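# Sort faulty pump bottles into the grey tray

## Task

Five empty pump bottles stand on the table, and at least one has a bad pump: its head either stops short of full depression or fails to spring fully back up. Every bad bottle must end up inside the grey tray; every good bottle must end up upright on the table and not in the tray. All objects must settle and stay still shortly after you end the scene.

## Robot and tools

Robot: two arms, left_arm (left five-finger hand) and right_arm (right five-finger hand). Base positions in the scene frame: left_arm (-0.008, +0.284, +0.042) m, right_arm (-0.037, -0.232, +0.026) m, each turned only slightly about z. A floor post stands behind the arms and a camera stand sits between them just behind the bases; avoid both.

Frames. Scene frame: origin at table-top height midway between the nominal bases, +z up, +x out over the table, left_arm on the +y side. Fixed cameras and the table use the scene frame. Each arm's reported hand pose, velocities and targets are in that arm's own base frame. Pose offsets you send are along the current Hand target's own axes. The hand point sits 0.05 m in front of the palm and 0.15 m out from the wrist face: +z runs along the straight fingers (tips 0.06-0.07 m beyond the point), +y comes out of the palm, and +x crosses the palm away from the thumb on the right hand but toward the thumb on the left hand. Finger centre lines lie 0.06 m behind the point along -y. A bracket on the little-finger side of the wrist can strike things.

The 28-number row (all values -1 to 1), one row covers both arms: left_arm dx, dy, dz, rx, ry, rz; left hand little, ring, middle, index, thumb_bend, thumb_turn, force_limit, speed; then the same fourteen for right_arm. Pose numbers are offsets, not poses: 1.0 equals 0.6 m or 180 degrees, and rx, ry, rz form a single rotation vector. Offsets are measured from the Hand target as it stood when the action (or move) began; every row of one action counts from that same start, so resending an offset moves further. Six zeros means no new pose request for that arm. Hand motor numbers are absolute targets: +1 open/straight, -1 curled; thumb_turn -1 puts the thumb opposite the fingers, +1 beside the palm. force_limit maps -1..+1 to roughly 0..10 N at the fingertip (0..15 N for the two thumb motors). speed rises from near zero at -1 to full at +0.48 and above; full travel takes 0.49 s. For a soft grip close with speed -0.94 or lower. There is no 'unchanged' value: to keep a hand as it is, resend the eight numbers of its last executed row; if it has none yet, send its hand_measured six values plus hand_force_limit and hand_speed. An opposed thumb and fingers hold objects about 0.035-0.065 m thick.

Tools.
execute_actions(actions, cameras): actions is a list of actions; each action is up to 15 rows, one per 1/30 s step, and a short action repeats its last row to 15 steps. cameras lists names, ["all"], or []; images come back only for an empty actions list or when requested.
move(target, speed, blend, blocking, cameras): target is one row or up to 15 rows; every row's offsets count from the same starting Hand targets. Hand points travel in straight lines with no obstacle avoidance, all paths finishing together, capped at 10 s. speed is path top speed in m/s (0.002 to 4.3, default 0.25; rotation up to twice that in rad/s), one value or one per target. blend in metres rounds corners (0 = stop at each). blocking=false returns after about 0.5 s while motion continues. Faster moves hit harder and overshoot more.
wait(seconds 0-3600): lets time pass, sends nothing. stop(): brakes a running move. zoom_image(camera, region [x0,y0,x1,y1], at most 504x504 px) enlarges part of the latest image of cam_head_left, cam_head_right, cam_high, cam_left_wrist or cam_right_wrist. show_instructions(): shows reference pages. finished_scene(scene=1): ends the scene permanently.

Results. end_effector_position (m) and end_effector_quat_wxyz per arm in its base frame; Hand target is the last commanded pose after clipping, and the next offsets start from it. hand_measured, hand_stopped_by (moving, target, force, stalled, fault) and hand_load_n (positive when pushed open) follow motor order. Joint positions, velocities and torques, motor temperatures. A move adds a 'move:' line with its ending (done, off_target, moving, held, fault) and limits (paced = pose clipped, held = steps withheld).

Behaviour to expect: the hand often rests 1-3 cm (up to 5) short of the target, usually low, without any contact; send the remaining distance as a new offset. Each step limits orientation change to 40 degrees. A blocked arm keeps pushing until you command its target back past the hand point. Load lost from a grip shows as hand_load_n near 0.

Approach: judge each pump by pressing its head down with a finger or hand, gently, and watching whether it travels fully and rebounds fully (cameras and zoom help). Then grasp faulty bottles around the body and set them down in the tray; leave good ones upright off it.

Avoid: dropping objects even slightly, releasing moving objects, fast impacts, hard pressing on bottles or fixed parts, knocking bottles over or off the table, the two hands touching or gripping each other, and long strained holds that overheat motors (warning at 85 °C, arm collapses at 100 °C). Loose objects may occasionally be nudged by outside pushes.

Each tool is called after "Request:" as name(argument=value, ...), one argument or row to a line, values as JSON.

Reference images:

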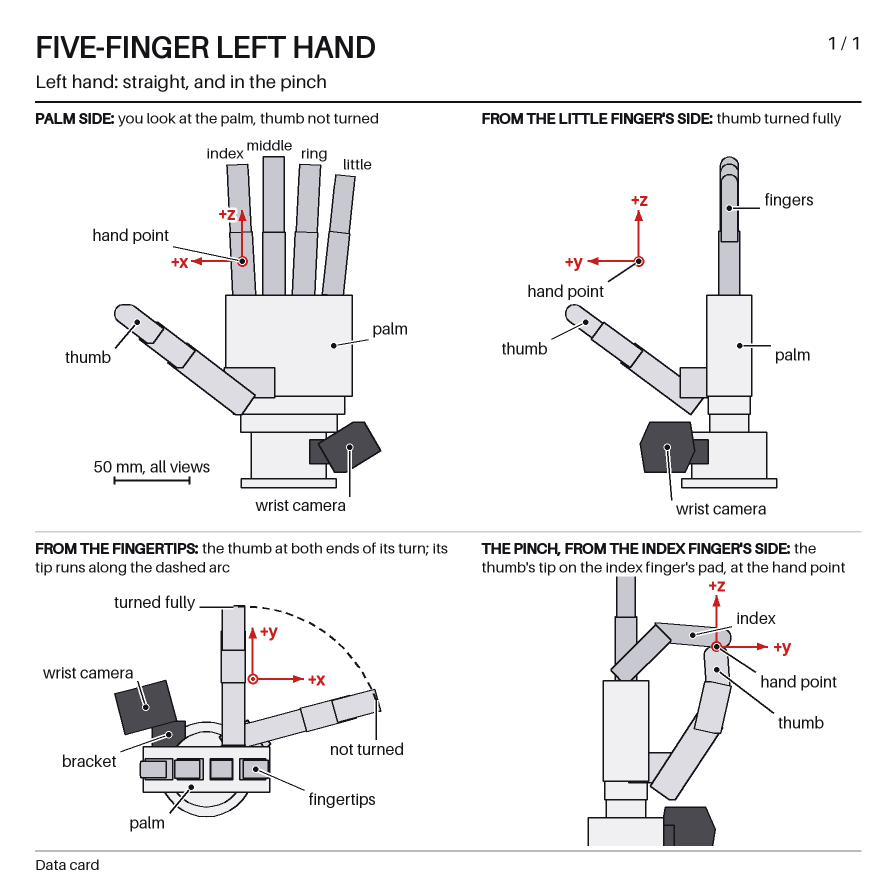

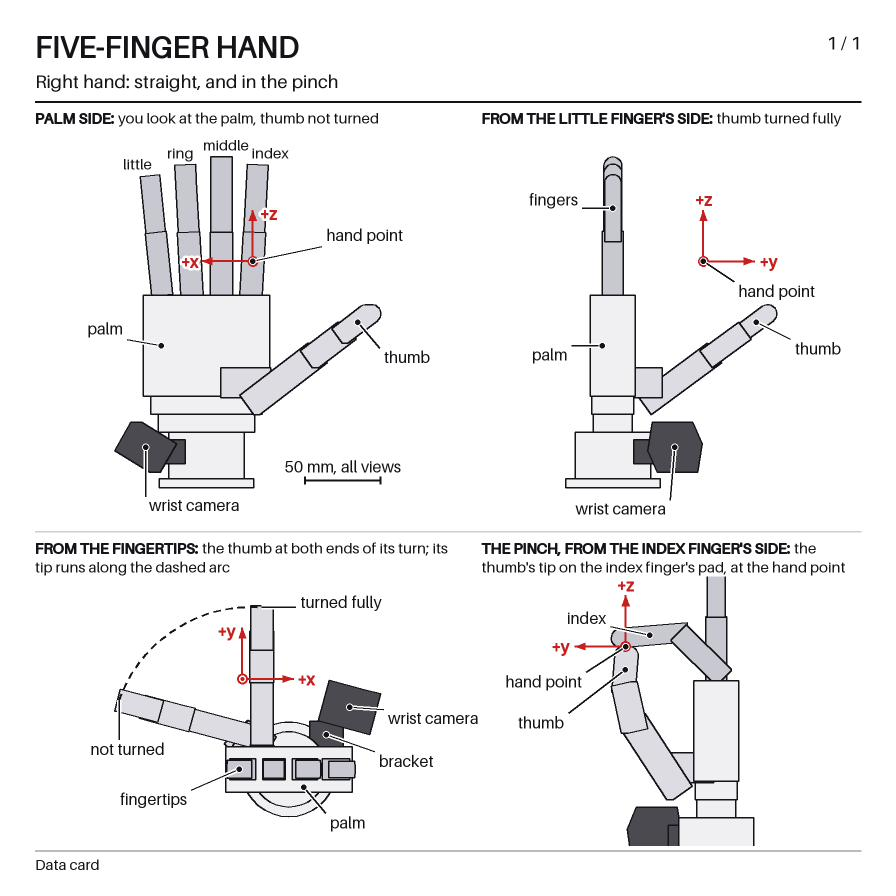

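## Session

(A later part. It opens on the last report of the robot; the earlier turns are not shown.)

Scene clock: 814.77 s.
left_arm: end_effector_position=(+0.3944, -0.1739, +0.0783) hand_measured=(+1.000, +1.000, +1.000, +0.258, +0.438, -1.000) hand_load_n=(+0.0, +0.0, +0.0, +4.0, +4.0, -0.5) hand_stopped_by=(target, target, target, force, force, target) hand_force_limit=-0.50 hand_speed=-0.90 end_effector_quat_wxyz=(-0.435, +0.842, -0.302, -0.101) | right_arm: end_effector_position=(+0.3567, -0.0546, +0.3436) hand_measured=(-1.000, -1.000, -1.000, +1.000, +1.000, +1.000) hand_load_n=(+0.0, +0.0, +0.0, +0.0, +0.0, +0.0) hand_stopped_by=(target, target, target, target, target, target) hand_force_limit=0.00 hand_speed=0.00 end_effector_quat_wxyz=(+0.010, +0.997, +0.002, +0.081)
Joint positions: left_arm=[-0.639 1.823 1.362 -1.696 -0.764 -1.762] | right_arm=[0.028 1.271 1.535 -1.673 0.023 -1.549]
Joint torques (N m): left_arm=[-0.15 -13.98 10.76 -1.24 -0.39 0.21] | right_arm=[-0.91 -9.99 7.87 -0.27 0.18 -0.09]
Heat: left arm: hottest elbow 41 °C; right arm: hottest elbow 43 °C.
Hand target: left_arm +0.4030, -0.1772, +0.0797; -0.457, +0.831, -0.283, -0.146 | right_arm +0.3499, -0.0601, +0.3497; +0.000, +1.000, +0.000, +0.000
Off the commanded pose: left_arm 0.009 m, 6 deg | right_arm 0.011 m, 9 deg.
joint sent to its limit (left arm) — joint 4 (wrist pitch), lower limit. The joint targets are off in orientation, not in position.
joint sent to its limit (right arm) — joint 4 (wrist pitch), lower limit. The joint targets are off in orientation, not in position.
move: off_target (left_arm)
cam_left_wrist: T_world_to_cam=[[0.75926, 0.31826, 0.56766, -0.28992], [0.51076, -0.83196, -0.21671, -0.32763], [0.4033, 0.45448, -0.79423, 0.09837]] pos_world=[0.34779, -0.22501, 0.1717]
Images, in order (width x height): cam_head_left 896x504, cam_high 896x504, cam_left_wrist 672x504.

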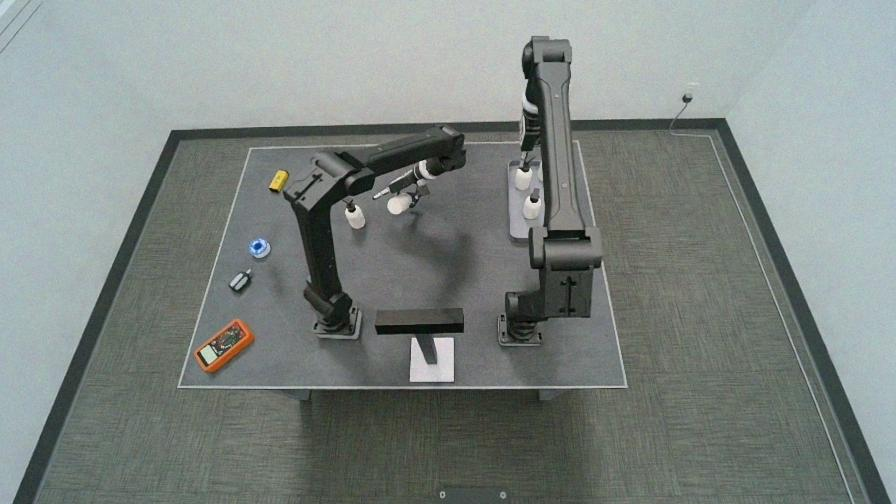

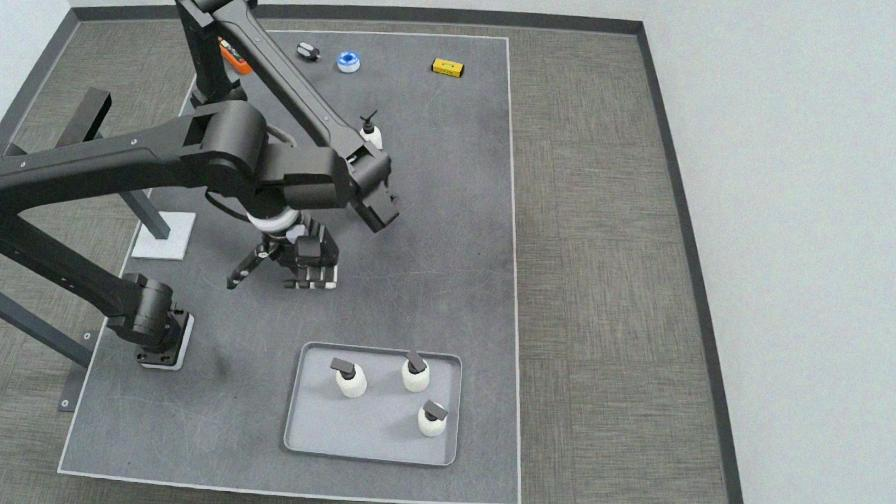

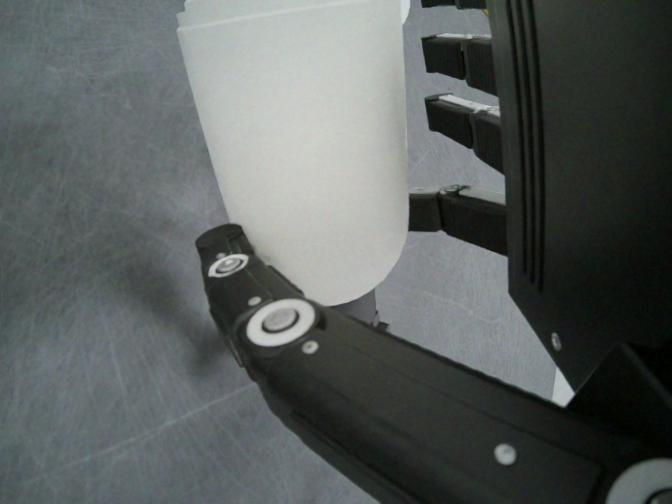

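Request:
move(
  target=[
    [0.0733,0.0991,0.0793,0,0,0,1,1,1,-1,-1,-1,-0.5,-0.9,0,0,0,0,0,0,-1,-1,-1,1,1,1,0,0],
  ],
  speed=0.05,
  cameras=["cam_left_wrist","cam_head_left"],
)

Scene clock: 818.17 s.
left_arm: end_effector_position=(+0.3912, -0.1697, -0.0010) hand_measured=(+1.000, +1.000, +1.000, +0.258, +0.438, -1.000) hand_load_n=(+0.0, +0.0, +0.0, +2.5, +3.5, -0.5) hand_stopped_by=(target, target, target, force, force, target) hand_force_limit=-0.50 hand_speed=-0.90 end_effector_quat_wxyz=(-0.458, +0.825, -0.293, -0.155) | right_arm: end_effector_position=(+0.3567, -0.0546, +0.3436) hand_measured=(-1.000, -1.000, -1.000, +1.000, +1.000, +1.000) hand_load_n=(+0.0, +0.0, +0.0, +0.0, +0.0, +0.0) hand_stopped_by=(target, target, target, target, target, target) hand_force_limit=0.00 hand_speed=0.00 end_effector_quat_wxyz=(+0.010, +0.997, +0.002, +0.081)
Joint positions: left_arm=[-0.639 2.017 1.371 -1.672 -0.759 -1.837] | right_arm=[0.028 1.271 1.535 -1.673 0.023 -1.549]
Joint torques (N m): left_arm=[-0.5 -15.03 9.18 -0.55 -0.31 -0.1] | right_arm=[-0.85 -9.99 7.86 -0.27 0.18 -0.09]
Heat: left arm: hottest elbow 41 °C; right arm: hottest elbow 43 °C.
Hand target: left_arm +0.4030, -0.1772, -0.0082; -0.457, +0.831, -0.283, -0.146 | right_arm +0.3499, -0.0601, +0.3497; +0.000, +1.000, +0.000, +0.000
Off the commanded pose: left_arm 0.016 m, 2 deg | right_arm 0.011 m, 9 deg.
joint sent to its limit (right arm) — joint 4 (wrist pitch), lower limit. The joint targets are off in orientation, not in position.
move: off_target (left_arm)
cam_left_wrist: T_world_to_cam=[[0.7846, 0.30404, 0.54033, -0.25619], [0.52855, -0.78357, -0.32658, -0.33866], [0.3241, 0.54182, -0.7755, 0.08051]] pos_world=[0.35391, -0.2311, 0.09026]
Images, in order (width x height): cam_head_left 896x504, cam_left_wrist 672x504.

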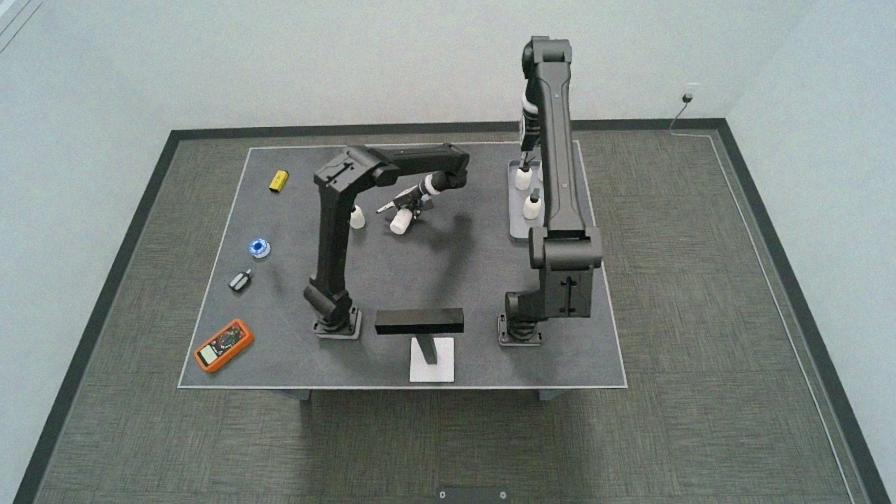

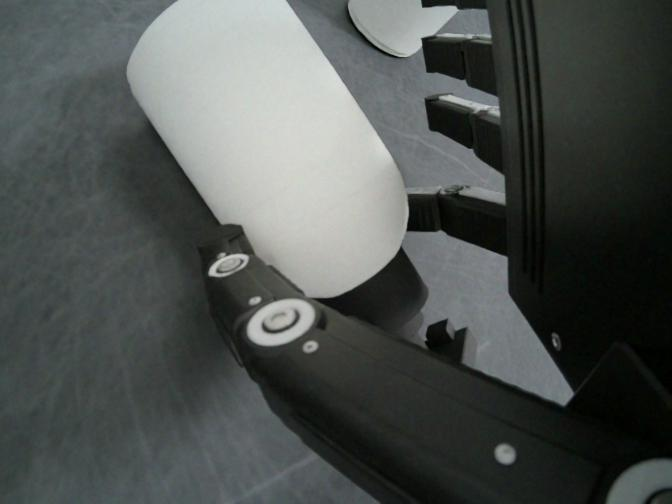

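Request:
move(
  target=[
    [0,0,0,0,0,0,1,1,1,-0.98,-0.98,-1,-0.4,-0.94,0,0,0,0,0,0,-1,-1,-1,1,1,1,0,0],
    [-0.12,-0.1621,-0.1298,0,0,0,1,1,1,-0.98,-0.98,-1,-0.4,-0.94,0,0,0,0,0,0,-1,-1,-1,1,1,1,0,0],
    [-0.12,-0.1621,-0.1298,0,0.2778,-0.3467,1,1,1,-0.98,-0.98,-1,-0.4,-0.94,0,0,0,0,0,0,-1,-1,-1,1,1,1,0,0],
  ],
  speed=[0.05,0.12,0.25],
  cameras=["cam_left_wrist","cam_head_left","cam_high"],
)

Scene clock: 826.30 s.
left_arm: end_effector_position=(+0.4058, -0.1745, +0.1349) hand_measured=(+1.000, +1.000, +1.000, +0.254, +0.432, -1.000) hand_load_n=(-0.5, +0.0, +0.0, +5.0, +4.5, -1.0) hand_stopped_by=(target, target, target, force, force, target) hand_force_limit=-0.40 hand_speed=-0.94 end_effector_quat_wxyz=(-0.309, +0.837, -0.005, +0.452) | right_arm: end_effector_position=(+0.3567, -0.0546, +0.3436) hand_measured=(-1.000, -1.000, -1.000, +1.000, +1.000, +1.000) hand_load_n=(+0.0, +0.0, +0.5, +0.0, +0.0, +0.0) hand_stopped_by=(target, target, target, target, target, target) hand_force_limit=0.00 hand_speed=0.00 end_effector_quat_wxyz=(+0.010, +0.997, +0.002, +0.081)
Joint positions: left_arm=[-0.767 1.258 0.631 -0.498 -1.111 -2.046] | right_arm=[0.028 1.271 1.535 -1.673 0.023 -1.549]
Joint torques (N m): left_arm=[-1.55 -8.53 7.38 1.61 -0.77 -0.11] | right_arm=[-0.91 -9.93 7.86 -0.25 0.18 -0.09]
Heat: left arm: hottest elbow 41 °C; right arm: hottest elbow 43 °C.
Hand target: left_arm +0.4030, -0.1773, +0.1358; -0.309, +0.837, +0.017, +0.451 | right_arm +0.3499, -0.0601, +0.3497; +0.000, +1.000, +0.000, +0.000
Off the commanded pose: left_arm 0.004 m, 2 deg | right_arm 0.011 m, 9 deg.
joint sent to its limit (left arm) — joint 6 (wrist roll), lower limit. The joint targets still meet the commanded pose.
joint sent to its limit (right arm) — joint 4 (wrist pitch), lower limit. The joint targets are off in orientation, not in position.
move: done
cam_left_wrist: T_world_to_cam=[[-0.14486, 0.7134, 0.68562, 0.08945], [0.19259, -0.65934, 0.72676, -0.28978], [0.97053, 0.23732, -0.04188, -0.23067]] pos_world=[0.29264, -0.20014, 0.13961]
Images, in order (width x height): cam_head_left 896x504, cam_high 896x504, cam_left_wrist 672x504.

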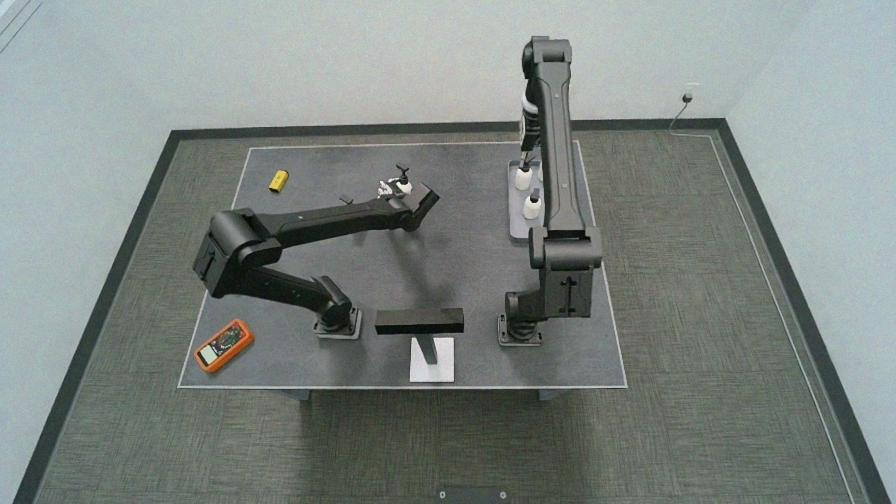

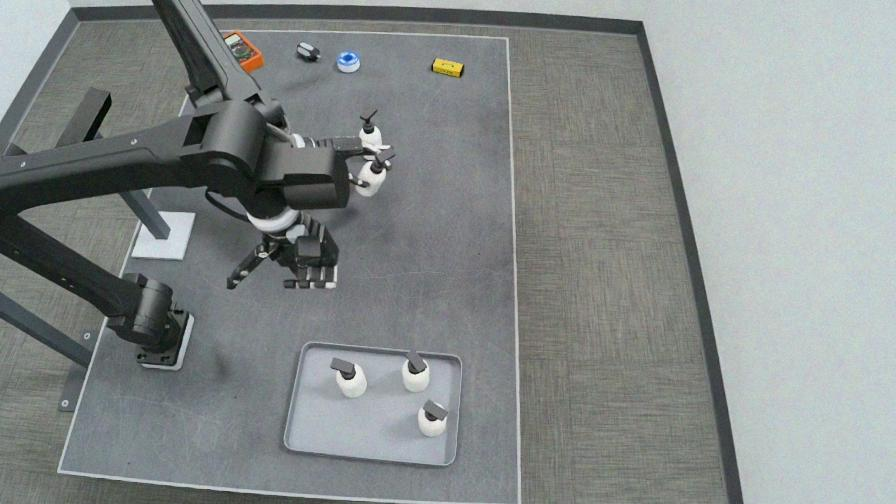

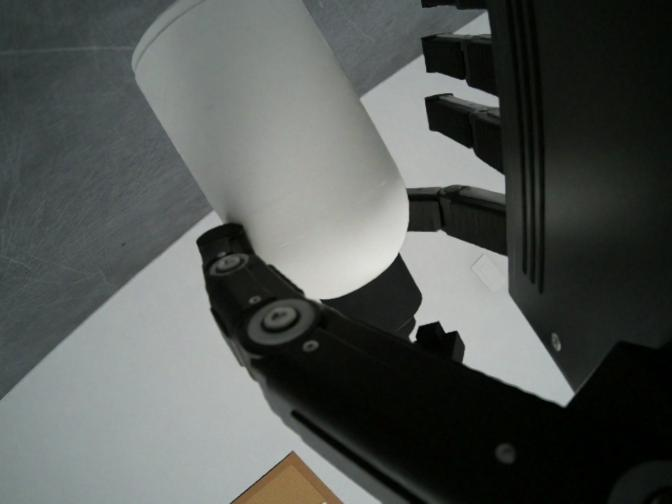

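Request:
zoom_image(
  camera="cam_high",
  region=[320, 90, 440, 220],
)

Request:
zoom_image(
  camera="cam_head_left",
  region=[330, 140, 450, 240],
)

Scaled by 3.877 from the camera's image (finer frame: 1280x720).

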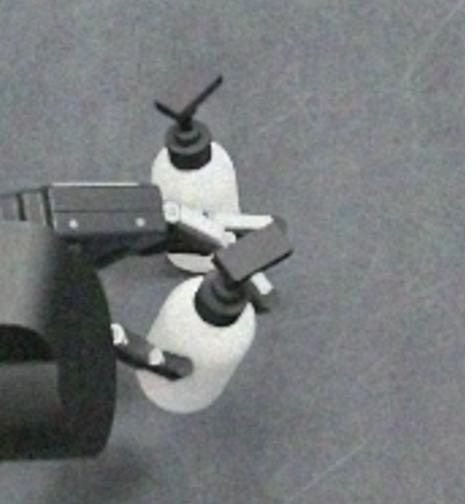

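Scaled by 4.200 from the camera's image (finer frame: 1280x720).

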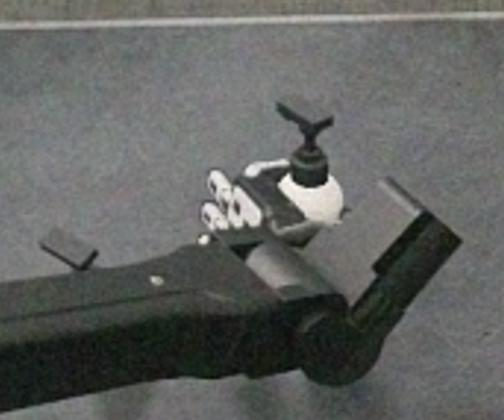

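Request:
move(
  target=[
    [-0.1086,0.0712,0.057,0,0,0,1,1,1,-0.98,-0.98,-1,-0.4,-0.94,0,0,0,0,0,0,-1,-1,-1,1,1,1,0,0],
  ],
  speed=0.08,
  cameras=["cam_left_wrist","cam_head_left","cam_high"],
)

Scene clock: 833.33 s.
left_arm: end_effector_position=(+0.4063, -0.1751, +0.0563) hand_measured=(+1.000, +1.000, +1.000, +0.254, +0.432, -1.000) hand_load_n=(+0.0, +0.0, +0.0, +5.0, +4.5, -1.0) hand_stopped_by=(target, target, target, force, force, target) hand_force_limit=-0.40 hand_speed=-0.94 end_effector_quat_wxyz=(-0.304, +0.836, +0.000, +0.458) | right_arm: end_effector_position=(+0.3567, -0.0546, +0.3436) hand_measured=(-1.000, -1.000, -1.000, +1.000, +1.000, +1.000) hand_load_n=(+0.0, +0.0, +0.0, +0.5, +0.0, +0.0) hand_stopped_by=(target, target, target, target, target, target) hand_force_limit=0.00 hand_speed=0.00 end_effector_quat_wxyz=(+0.010, +0.997, +0.002, +0.081)
Joint positions: left_arm=[-0.768 1.469 0.533 -0.17 -1.111 -2.046] | right_arm=[0.028 1.271 1.535 -1.673 0.023 -1.549]
Joint torques (N m): left_arm=[-1.49 -7.77 5.57 1.68 -0.76 -0.11] | right_arm=[-0.85 -9.99 7.87 -0.27 0.18 -0.09]
Heat: left arm: hottest elbow 41 °C; right arm: hottest elbow 43 °C.
Hand target: left_arm +0.4030, -0.1772, +0.0506; -0.309, +0.837, +0.017, +0.451 | right_arm +0.3499, -0.0601, +0.3497; +0.000, +1.000, +0.000, +0.000
Off the commanded pose: left_arm 0.007 m, 2 deg | right_arm 0.011 m, 9 deg.
joint sent to its limit (left arm) — joint 6 (wrist roll), lower limit. The joint targets still meet the commanded pose.
joint sent to its limit (right arm) — joint 4 (wrist pitch), lower limit. The joint targets are off in orientation, not in position.
move: done
cam_left_wrist: T_world_to_cam=[[-0.15378, 0.72193, 0.67467, 0.14958], [0.18261, -0.65026, 0.73744, -0.22809], [0.97108, 0.23661, -0.03183, -0.23521]] pos_world=[0.29306, -0.20065, 0.0598]
Images, in order (width x height): cam_head_left 896x504, cam_high 896x504, cam_left_wrist 672x504.

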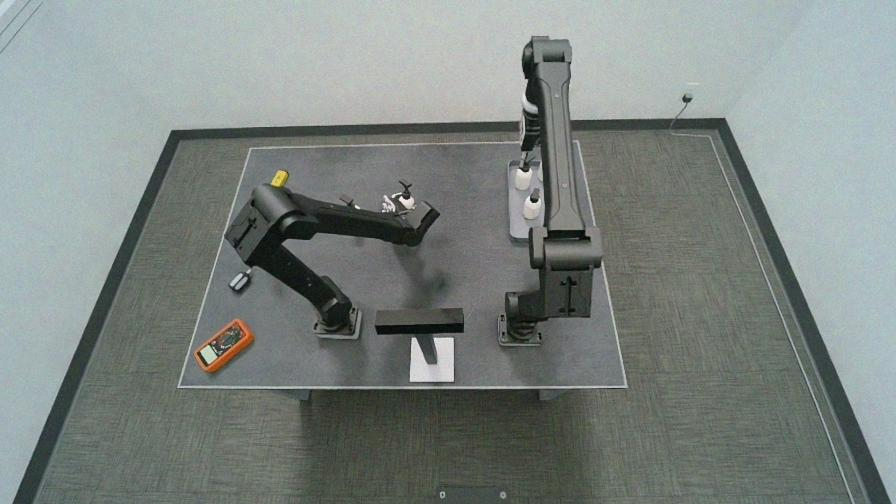

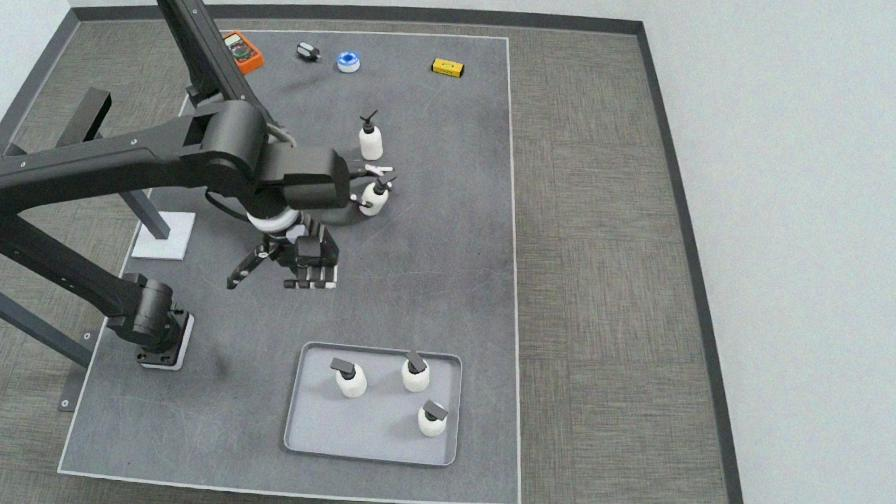

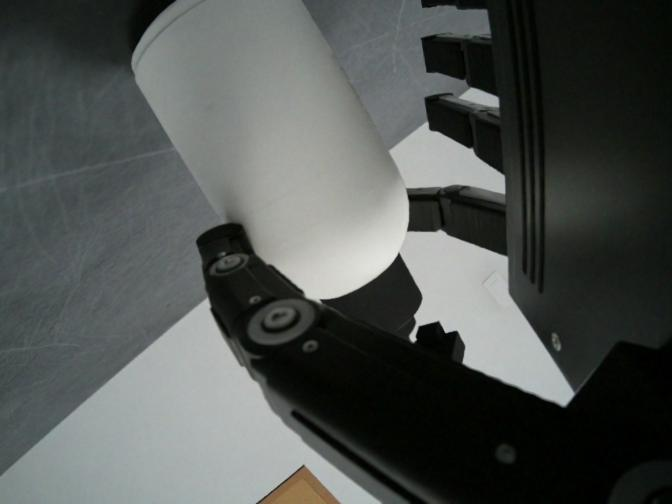

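Request:
move(
  target=[
    [-0.0141,0.0092,0.0074,0,0,0,1,1,1,-0.98,-0.98,-1,-0.4,-0.94,0,0,0,0,0,0,-1,-1,-1,1,1,1,0,0],
  ],
  speed=0.03,
  cameras=["cam_left_wrist","cam_high"],
)

Scene clock: 835.13 s.
left_arm: end_effector_position=(+0.4104, -0.1777, +0.0532) hand_measured=(+1.000, +1.000, +1.000, +0.254, +0.432, -1.000) hand_load_n=(+0.0, +0.0, +0.0, +5.0, +4.5, +0.0) hand_stopped_by=(target, target, target, force, force, target) hand_force_limit=-0.40 hand_speed=-0.94 end_effector_quat_wxyz=(-0.298, +0.833, +0.009, +0.466) | right_arm: end_effector_position=(+0.3567, -0.0546, +0.3436) hand_measured=(-1.000, -1.000, -1.000, +1.000, +1.000, +1.000) hand_load_n=(+0.0, +0.0, +0.0, +0.0, -0.5, +0.0) hand_stopped_by=(target, target, target, target, target, target) hand_force_limit=0.00 hand_speed=0.00 end_effector_quat_wxyz=(+0.010, +0.997, +0.002, +0.081)
Joint positions: left_arm=[-0.768 1.498 0.533 -0.12 -1.118 -2.053] | right_arm=[0.028 1.271 1.535 -1.673 0.023 -1.549]
Joint torques (N m): left_arm=[-1.49 -7.47 4.64 1.4 -0.57 -0.04] | right_arm=[-0.91 -9.99 7.87 -0.27 0.18 -0.09]
Heat: left arm: hottest elbow 41 °C; right arm: hottest elbow 43 °C.
Hand target: left_arm +0.4029, -0.1771, +0.0395; -0.309, +0.837, +0.016, +0.451 | right_arm +0.3499, -0.0601, +0.3497; +0.000, +1.000, +0.000, +0.000
Off the commanded pose: left_arm 0.016 m, 2 deg | right_arm 0.011 m, 9 deg.
joint sent to its limit (left arm) — joint 6 (wrist roll), lower limit. The joint targets still meet the commanded pose.
joint sent to its limit (right arm) — joint 4 (wrist pitch), lower limit. The joint targets are off in orientation, not in position.
move: off_target (left_arm)
cam_left_wrist: T_world_to_cam=[[-0.17314, 0.73165, 0.65932, 0.16467], [0.1692, -0.63739, 0.75174, -0.22129], [0.97025, 0.24171, -0.01343, -0.23844]] pos_world=[0.2973, -0.20389, 0.05458]
Images, in order (width x height): cam_high 896x504, cam_left_wrist 672x504.

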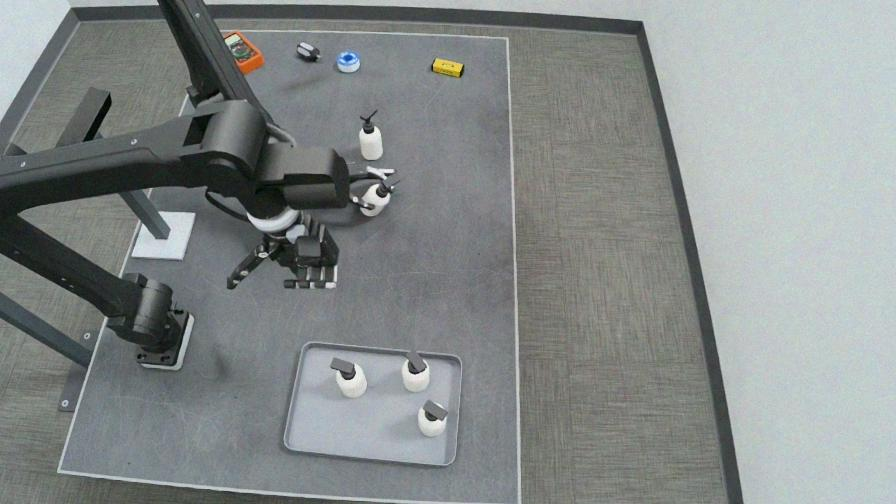

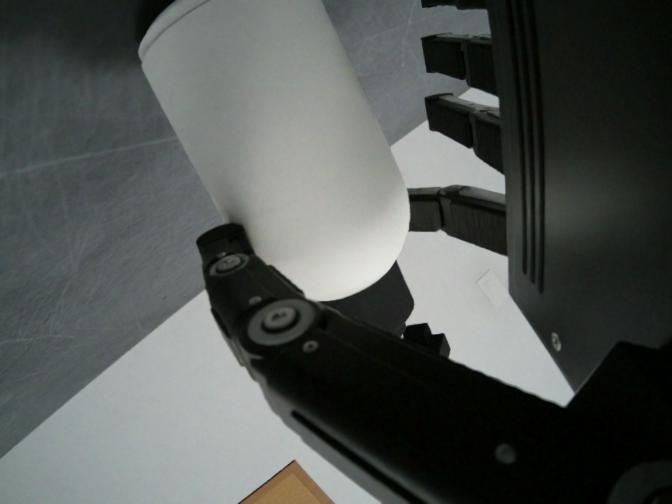

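Request:
move(
  target=[
    [-0.0223,-0.028,-0.0223,0,0,0,1,1,1,-0.98,-0.98,-1,-0.4,-0.94,0,0,0,0,0,0,-1,-1,-1,1,1,1,0,0],
  ],
  speed=0.03,
  cameras=["cam_left_wrist","cam_high"],
)

Request:
zoom_image(
  camera="cam_high",
  region=[320, 90, 440, 220],
)

Scene clock: 837.80 s.
left_arm: end_effector_position=(+0.3890, -0.1674, +0.0515) hand_measured=(+1.000, +1.000, +1.000, +0.254, +0.432, -1.000) hand_load_n=(+0.0, -0.5, +0.0, +5.0, +4.5, +0.0) hand_stopped_by=(target, target, target, force, force, target) hand_force_limit=-0.40 hand_speed=-0.94 end_effector_quat_wxyz=(-0.299, +0.830, +0.001, +0.470) | right_arm: end_effector_position=(+0.3567, -0.0546, +0.3436) hand_measured=(-1.000, -1.000, -1.000, +1.000, +1.000, +1.000) hand_load_n=(+0.0, +0.0, -0.5, +0.0, +0.0, +0.0) hand_stopped_by=(target, target, target, target, target, target) hand_force_limit=0.00 hand_speed=0.00 end_effector_quat_wxyz=(+0.010, +0.997, +0.002, +0.081)
Joint positions: left_arm=[-0.79 1.45 0.466 -0.109 -1.13 -2.057] | right_arm=[0.028 1.271 1.535 -1.673 0.023 -1.549]
Joint torques (N m): left_arm=[-1.49 -8.35 4.23 1.02 -0.3 0.01] | right_arm=[-0.91 -9.99 7.86 -0.27 0.18 -0.09]
Heat: left arm: hottest elbow 41 °C; right arm: hottest elbow 43 °C.
Hand target: left_arm +0.3799, -0.1674, +0.0431; -0.309, +0.837, +0.017, +0.451 | right_arm +0.3499, -0.0601, +0.3497; +0.000, +1.000, +0.000, +0.000
Off the commanded pose: left_arm 0.012 m, 3 deg | right_arm 0.011 m, 9 deg.
joint sent to its limit (left arm) — joint 6 (wrist roll), lower limit. The joint targets are off in orientation, not in position.
joint sent to its limit (right arm) — joint 4 (wrist pitch), lower limit. The joint targets are off in orientation, not in position.
move: off_target (left_arm)
cam_left_wrist: T_world_to_cam=[[-0.16463, 0.72779, 0.66575, 0.15023], [0.15605, -0.64724, 0.74614, -0.20606], [0.97393, 0.22673, -0.00701, -0.22435]] pos_world=[0.27539, -0.19184, 0.05216]
Images, in order (width x height): cam_high 896x504, cam_left_wrist 672x504.

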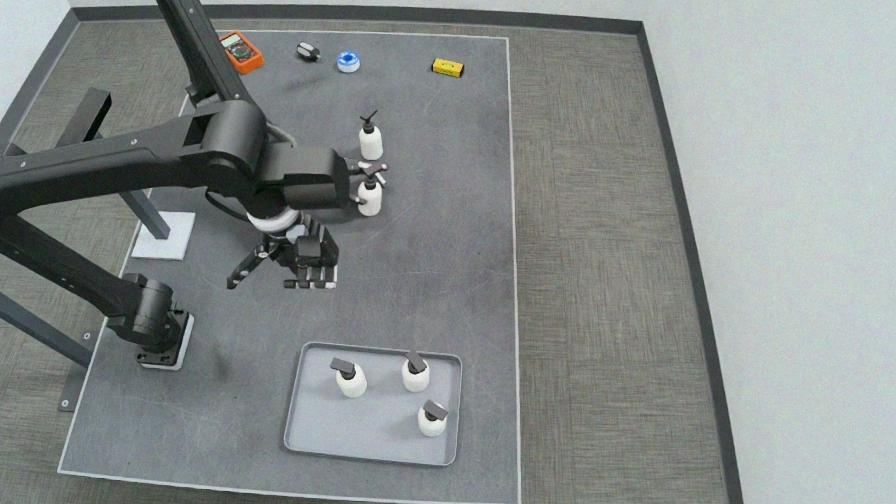

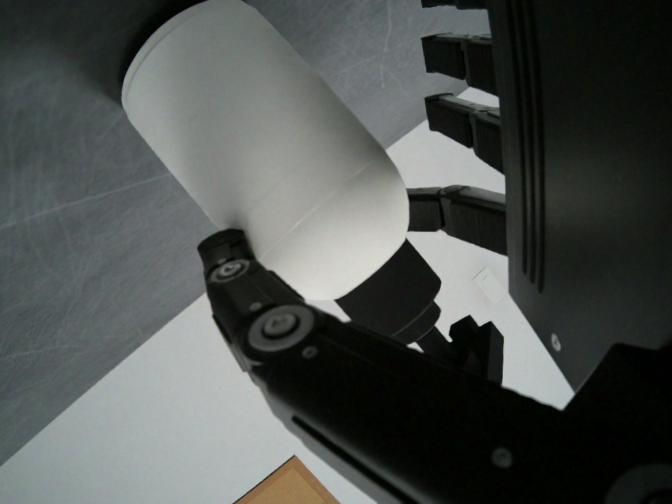

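Scaled by 3.877 from the camera's image (finer frame: 1280x720).

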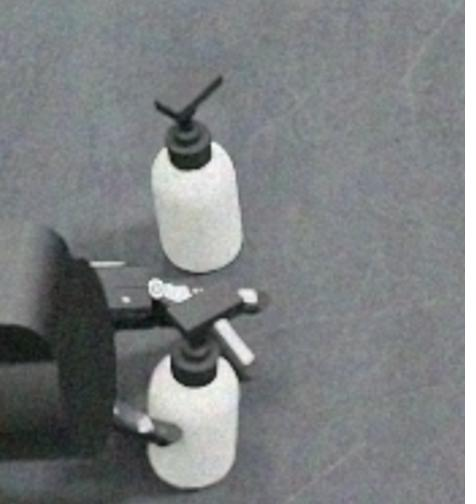

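Request:
execute_actions(
  actions=[],
  cameras=["cam_head_left","cam_head_right"],
)

Request:
zoom_image(
  camera="cam_head_left",
  region=[330, 140, 450, 260],
)

Request:
zoom_image(
  camera="cam_head_right",
  region=[330, 140, 450, 260],
)

Scene clock: 839.00 s.
left_arm: end_effector_position=(+0.3890, -0.1675, +0.0517) hand_measured=(+1.000, +1.000, +1.000, +0.254, +0.432, -1.000) hand_load_n=(+0.0, +0.0, +0.0, +5.0, +4.5, +0.0) hand_stopped_by=(target, target, target, force, force, target) hand_force_limit=-0.40 hand_speed=-0.94 end_effector_quat_wxyz=(-0.298, +0.830, +0.001, +0.471) | right_arm: end_effector_position=(+0.3567, -0.0546, +0.3436) hand_measured=(-1.000, -1.000, -1.000, +1.000, +1.000, +1.000) hand_load_n=(+0.0, +0.0, +0.0, +0.0, +0.0, +0.0) hand_stopped_by=(target, target, target, target, target, target) hand_force_limit=0.00 hand_speed=0.00 end_effector_quat_wxyz=(+0.010, +0.997, +0.002, +0.081)
Joint positions: left_arm=[-0.79 1.45 0.466 -0.109 -1.13 -2.057] | right_arm=[0.028 1.271 1.535 -1.673 0.023 -1.549]
Joint velocities: within noise
Joint torques (N m): left_arm=[-1.61 -8.41 4.23 1.03 -0.3 0.01] | right_arm=[-0.85 -9.99 7.87 -0.28 0.18 -0.09]
Motor temperatures (°C): left_arm=[29 30 41 29 33 29] | right_arm=[34 34 43 31 31 34]
Heat: left arm: hottest elbow 41 °C; right arm: hottest elbow 43 °C.
Hand target: left_arm +0.3799, -0.1674, +0.0432; -0.309, +0.837, +0.017, +0.451 | right_arm +0.3499, -0.0601, +0.3497; +0.000, +1.000, +0.000, +0.000
Off the commanded pose: left_arm 0.013 m, 3 deg | right_arm 0.011 m, 9 deg.
Images, in order (width x height): cam_head_left 896x504, cam_head_right 896x504.

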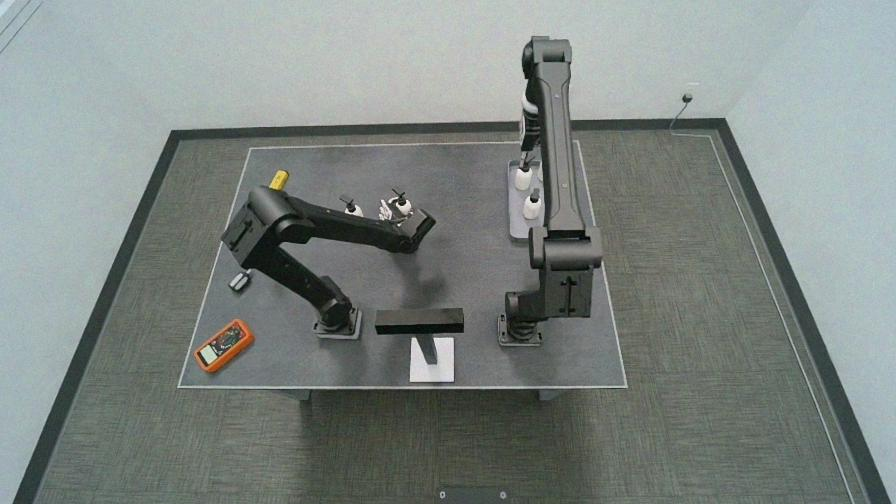

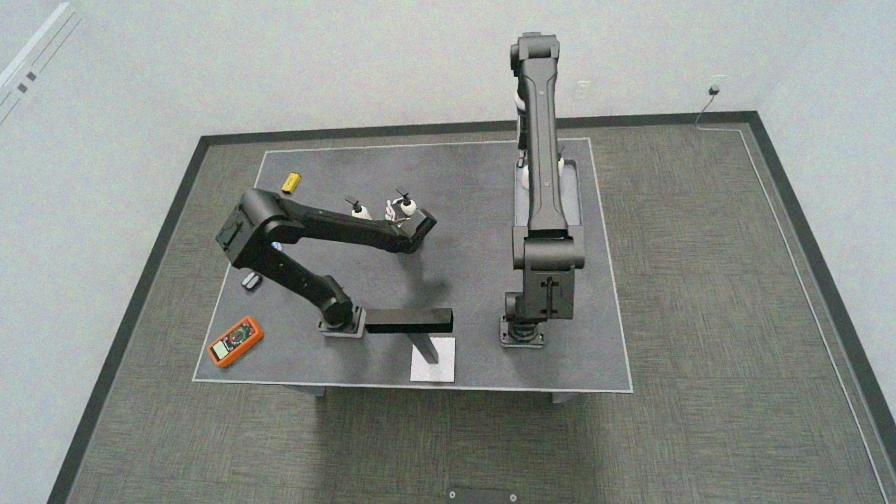

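Scaled by 4.200 from the camera's image (finer frame: 1280x720).

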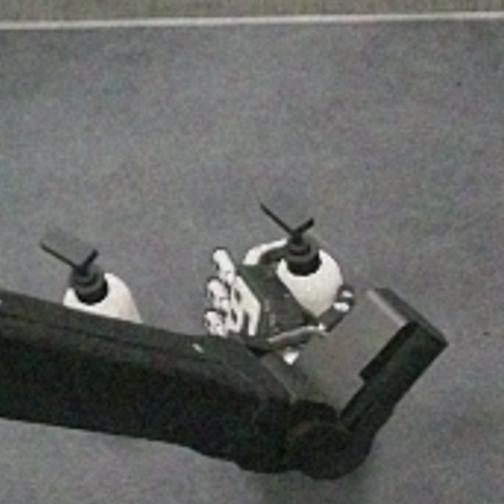

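Scaled by 4.200 from the camera's image (finer frame: 1280x720).

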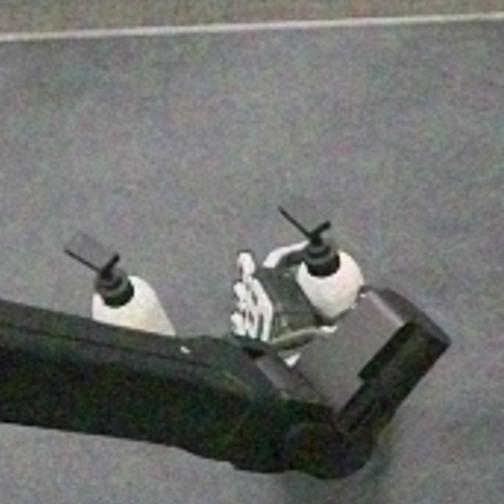

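Request:
move(
  target=[
    [0,0,0,0,0,0,1,1,1,0.45,0.6,-1,-0.4,-0.93,0,0,0,0,0,0,-1,-1,-1,1,1,1,0,0],
  ],
  speed=0.03,
  cameras=["cam_left_wrist","cam_high","cam_head_left"],
)

Request:
zoom_image(
  camera="cam_high",
  region=[320, 90, 440, 220],
)

Scene clock: 841.90 s.
left_arm: end_effector_position=(+0.3850, -0.1656, +0.0467) hand_measured=(+1.000, +1.000, +1.000, +0.450, +0.600, -1.000) hand_load_n=(+0.0, +0.0, +0.0, +0.0, +0.0, +0.0) hand_stopped_by=(target, target, target, target, target, target) hand_force_limit=-0.40 hand_speed=-0.93 end_effector_quat_wxyz=(-0.298, +0.833, -0.004, +0.466) | right_arm: end_effector_position=(+0.3567, -0.0546, +0.3436) hand_measured=(-1.000, -1.000, -1.000, +1.000, +1.000, +1.000) hand_load_n=(+0.0, +0.0, +0.0, +0.0, +0.0, +0.0) hand_stopped_by=(target, target, target, target, target, target) hand_force_limit=0.00 hand_speed=0.00 end_effector_quat_wxyz=(+0.010, +0.997, +0.002, +0.081)
Joint positions: left_arm=[-0.792 1.45 0.456 -0.109 -1.121 -2.057] | right_arm=[0.028 1.271 1.535 -1.673 0.023 -1.549]
Joint torques (N m): left_arm=[-1.55 -8.35 5.08 0.99 -0.58 0.01] | right_arm=[-0.85 -9.99 7.87 -0.27 0.18 -0.09]
Heat: left arm: hottest elbow 41 °C; right arm: hottest elbow 43 °C.
Hand target: left_arm +0.3798, -0.1673, +0.0431; -0.309, +0.837, +0.017, +0.451 | right_arm +0.3499, -0.0601, +0.3497; +0.000, +1.000, +0.000, +0.000
Off the commanded pose: left_arm 0.006 m, 3 deg | right_arm 0.011 m, 9 deg.
joint sent to its limit (left arm) — joint 6 (wrist roll), lower limit. The joint targets are off in orientation, not in position.
joint sent to its limit (right arm) — joint 4 (wrist pitch), lower limit. The joint targets are off in orientation, not in position.
move: done
cam_left_wrist: T_world_to_cam=[[-0.15201, 0.72755, 0.669, 0.1465], [0.16227, -0.64931, 0.74301, -0.2032], [0.97497, 0.22151, -0.01936, -0.22166]] pos_world=[0.27136, -0.18943, 0.04868]
Images, in order (width x height): cam_head_left 896x504, cam_high 896x504, cam_left_wrist 672x504.

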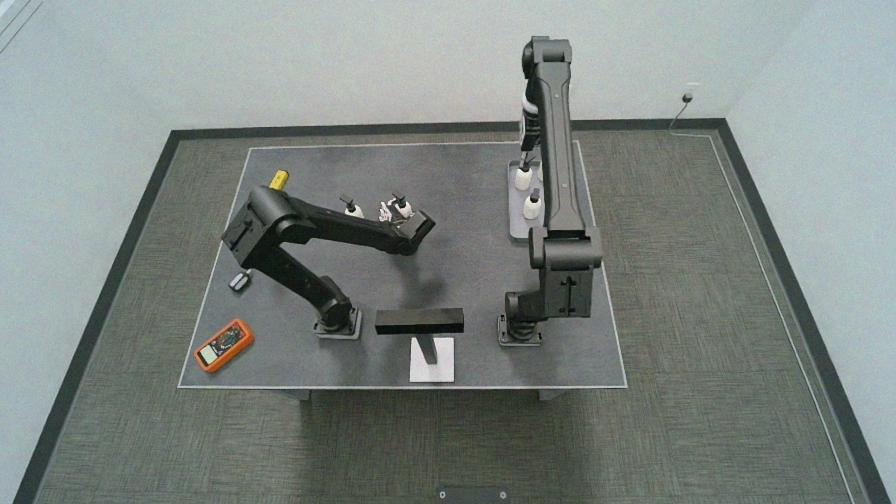

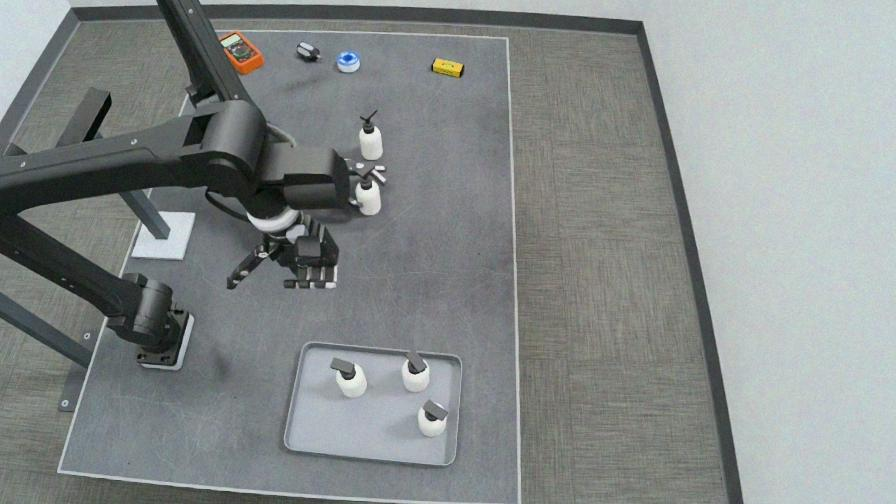

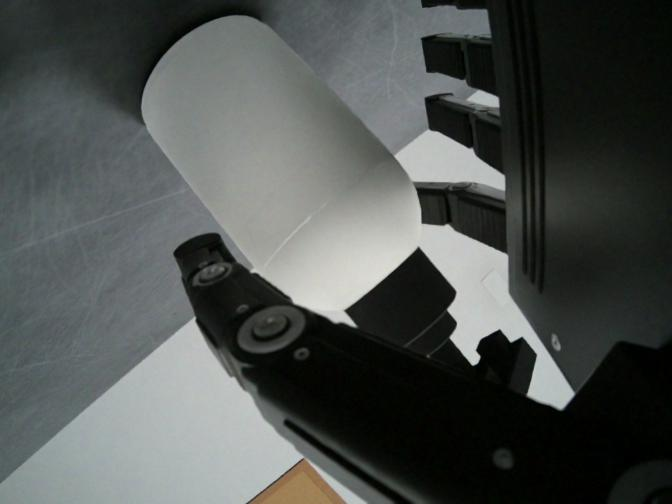

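Scaled by 3.877 from the camera's image (finer frame: 1280x720).

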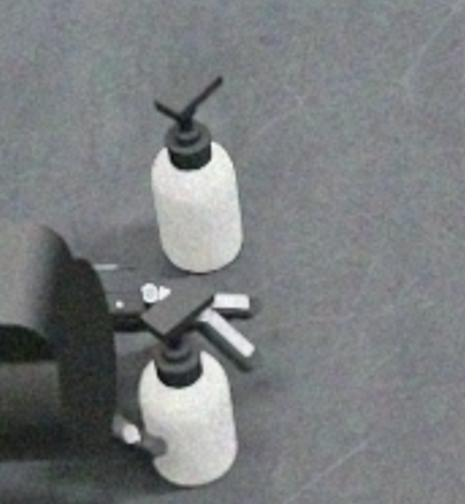

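Request:
move(
  target=[
    [0,0,0,0,0,0,1,1,1,0.85,0.85,-1,-0.5,-0.7,0,0,0,0,0,0,-1,-1,-1,1,1,1,0,0],
  ],
  speed=0.03,
  cameras=["cam_left_wrist","cam_high"],
)

Scene clock: 844.43 s.
left_arm: end_effector_position=(+0.3850, -0.1656, +0.0467) hand_measured=(+1.000, +1.000, +1.000, +0.850, +0.850, -1.000) hand_load_n=(+0.0, +0.0, +0.0, -0.5, +0.0, +0.0) hand_stopped_by=(target, target, target, target, target, target) hand_force_limit=-0.50 hand_speed=-0.70 end_effector_quat_wxyz=(-0.298, +0.833, -0.004, +0.466) | right_arm: end_effector_position=(+0.3567, -0.0546, +0.3436) hand_measured=(-1.000, -1.000, -1.000, +1.000, +1.000, +1.000) hand_load_n=(+0.0, +0.0, +0.0, +0.0, -0.5, +0.0) hand_stopped_by=(target, target, target, target, target, target) hand_force_limit=0.00 hand_speed=0.00 end_effector_quat_wxyz=(+0.010, +0.997, +0.002, +0.081)
Joint positions: left_arm=[-0.792 1.45 0.456 -0.109 -1.121 -2.057] | right_arm=[0.028 1.271 1.535 -1.673 0.023 -1.549]
Joint torques (N m): left_arm=[-1.49 -8.29 5.08 0.98 -0.58 0.01] | right_arm=[-0.85 -9.99 7.86 -0.27 0.18 -0.09]
Heat: left arm: hottest elbow 40 °C; right arm: hottest elbow 43 °C.
Hand target: left_arm +0.3798, -0.1673, +0.0431; -0.309, +0.837, +0.017, +0.451 | right_arm +0.3499, -0.0601, +0.3497; +0.000, +1.000, +0.000, +0.000
Off the commanded pose: left_arm 0.006 m, 3 deg | right_arm 0.011 m, 9 deg.
joint sent to its limit (left arm) — joint 6 (wrist roll), lower limit. The joint targets are off in orientation, not in position.
joint sent to its limit (right arm) — joint 4 (wrist pitch), lower limit. The joint targets are off in orientation, not in position.
move: done
cam_left_wrist: T_world_to_cam=[[-0.15201, 0.72755, 0.669, 0.1465], [0.16227, -0.64931, 0.74301, -0.2032], [0.97497, 0.22151, -0.01936, -0.22166]] pos_world=[0.27136, -0.18943, 0.04868]
Images, in order (width x height): cam_high 896x504, cam_left_wrist 672x504.

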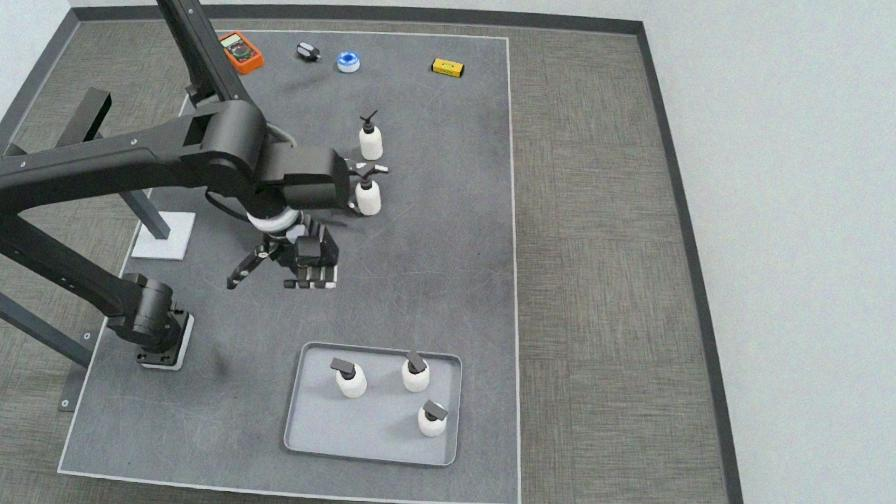

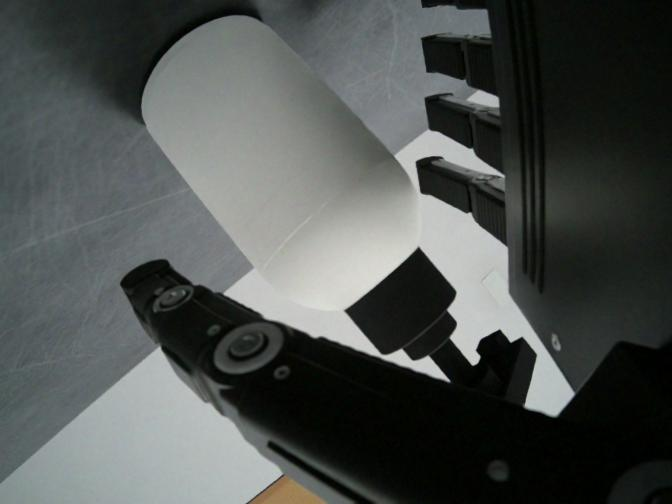

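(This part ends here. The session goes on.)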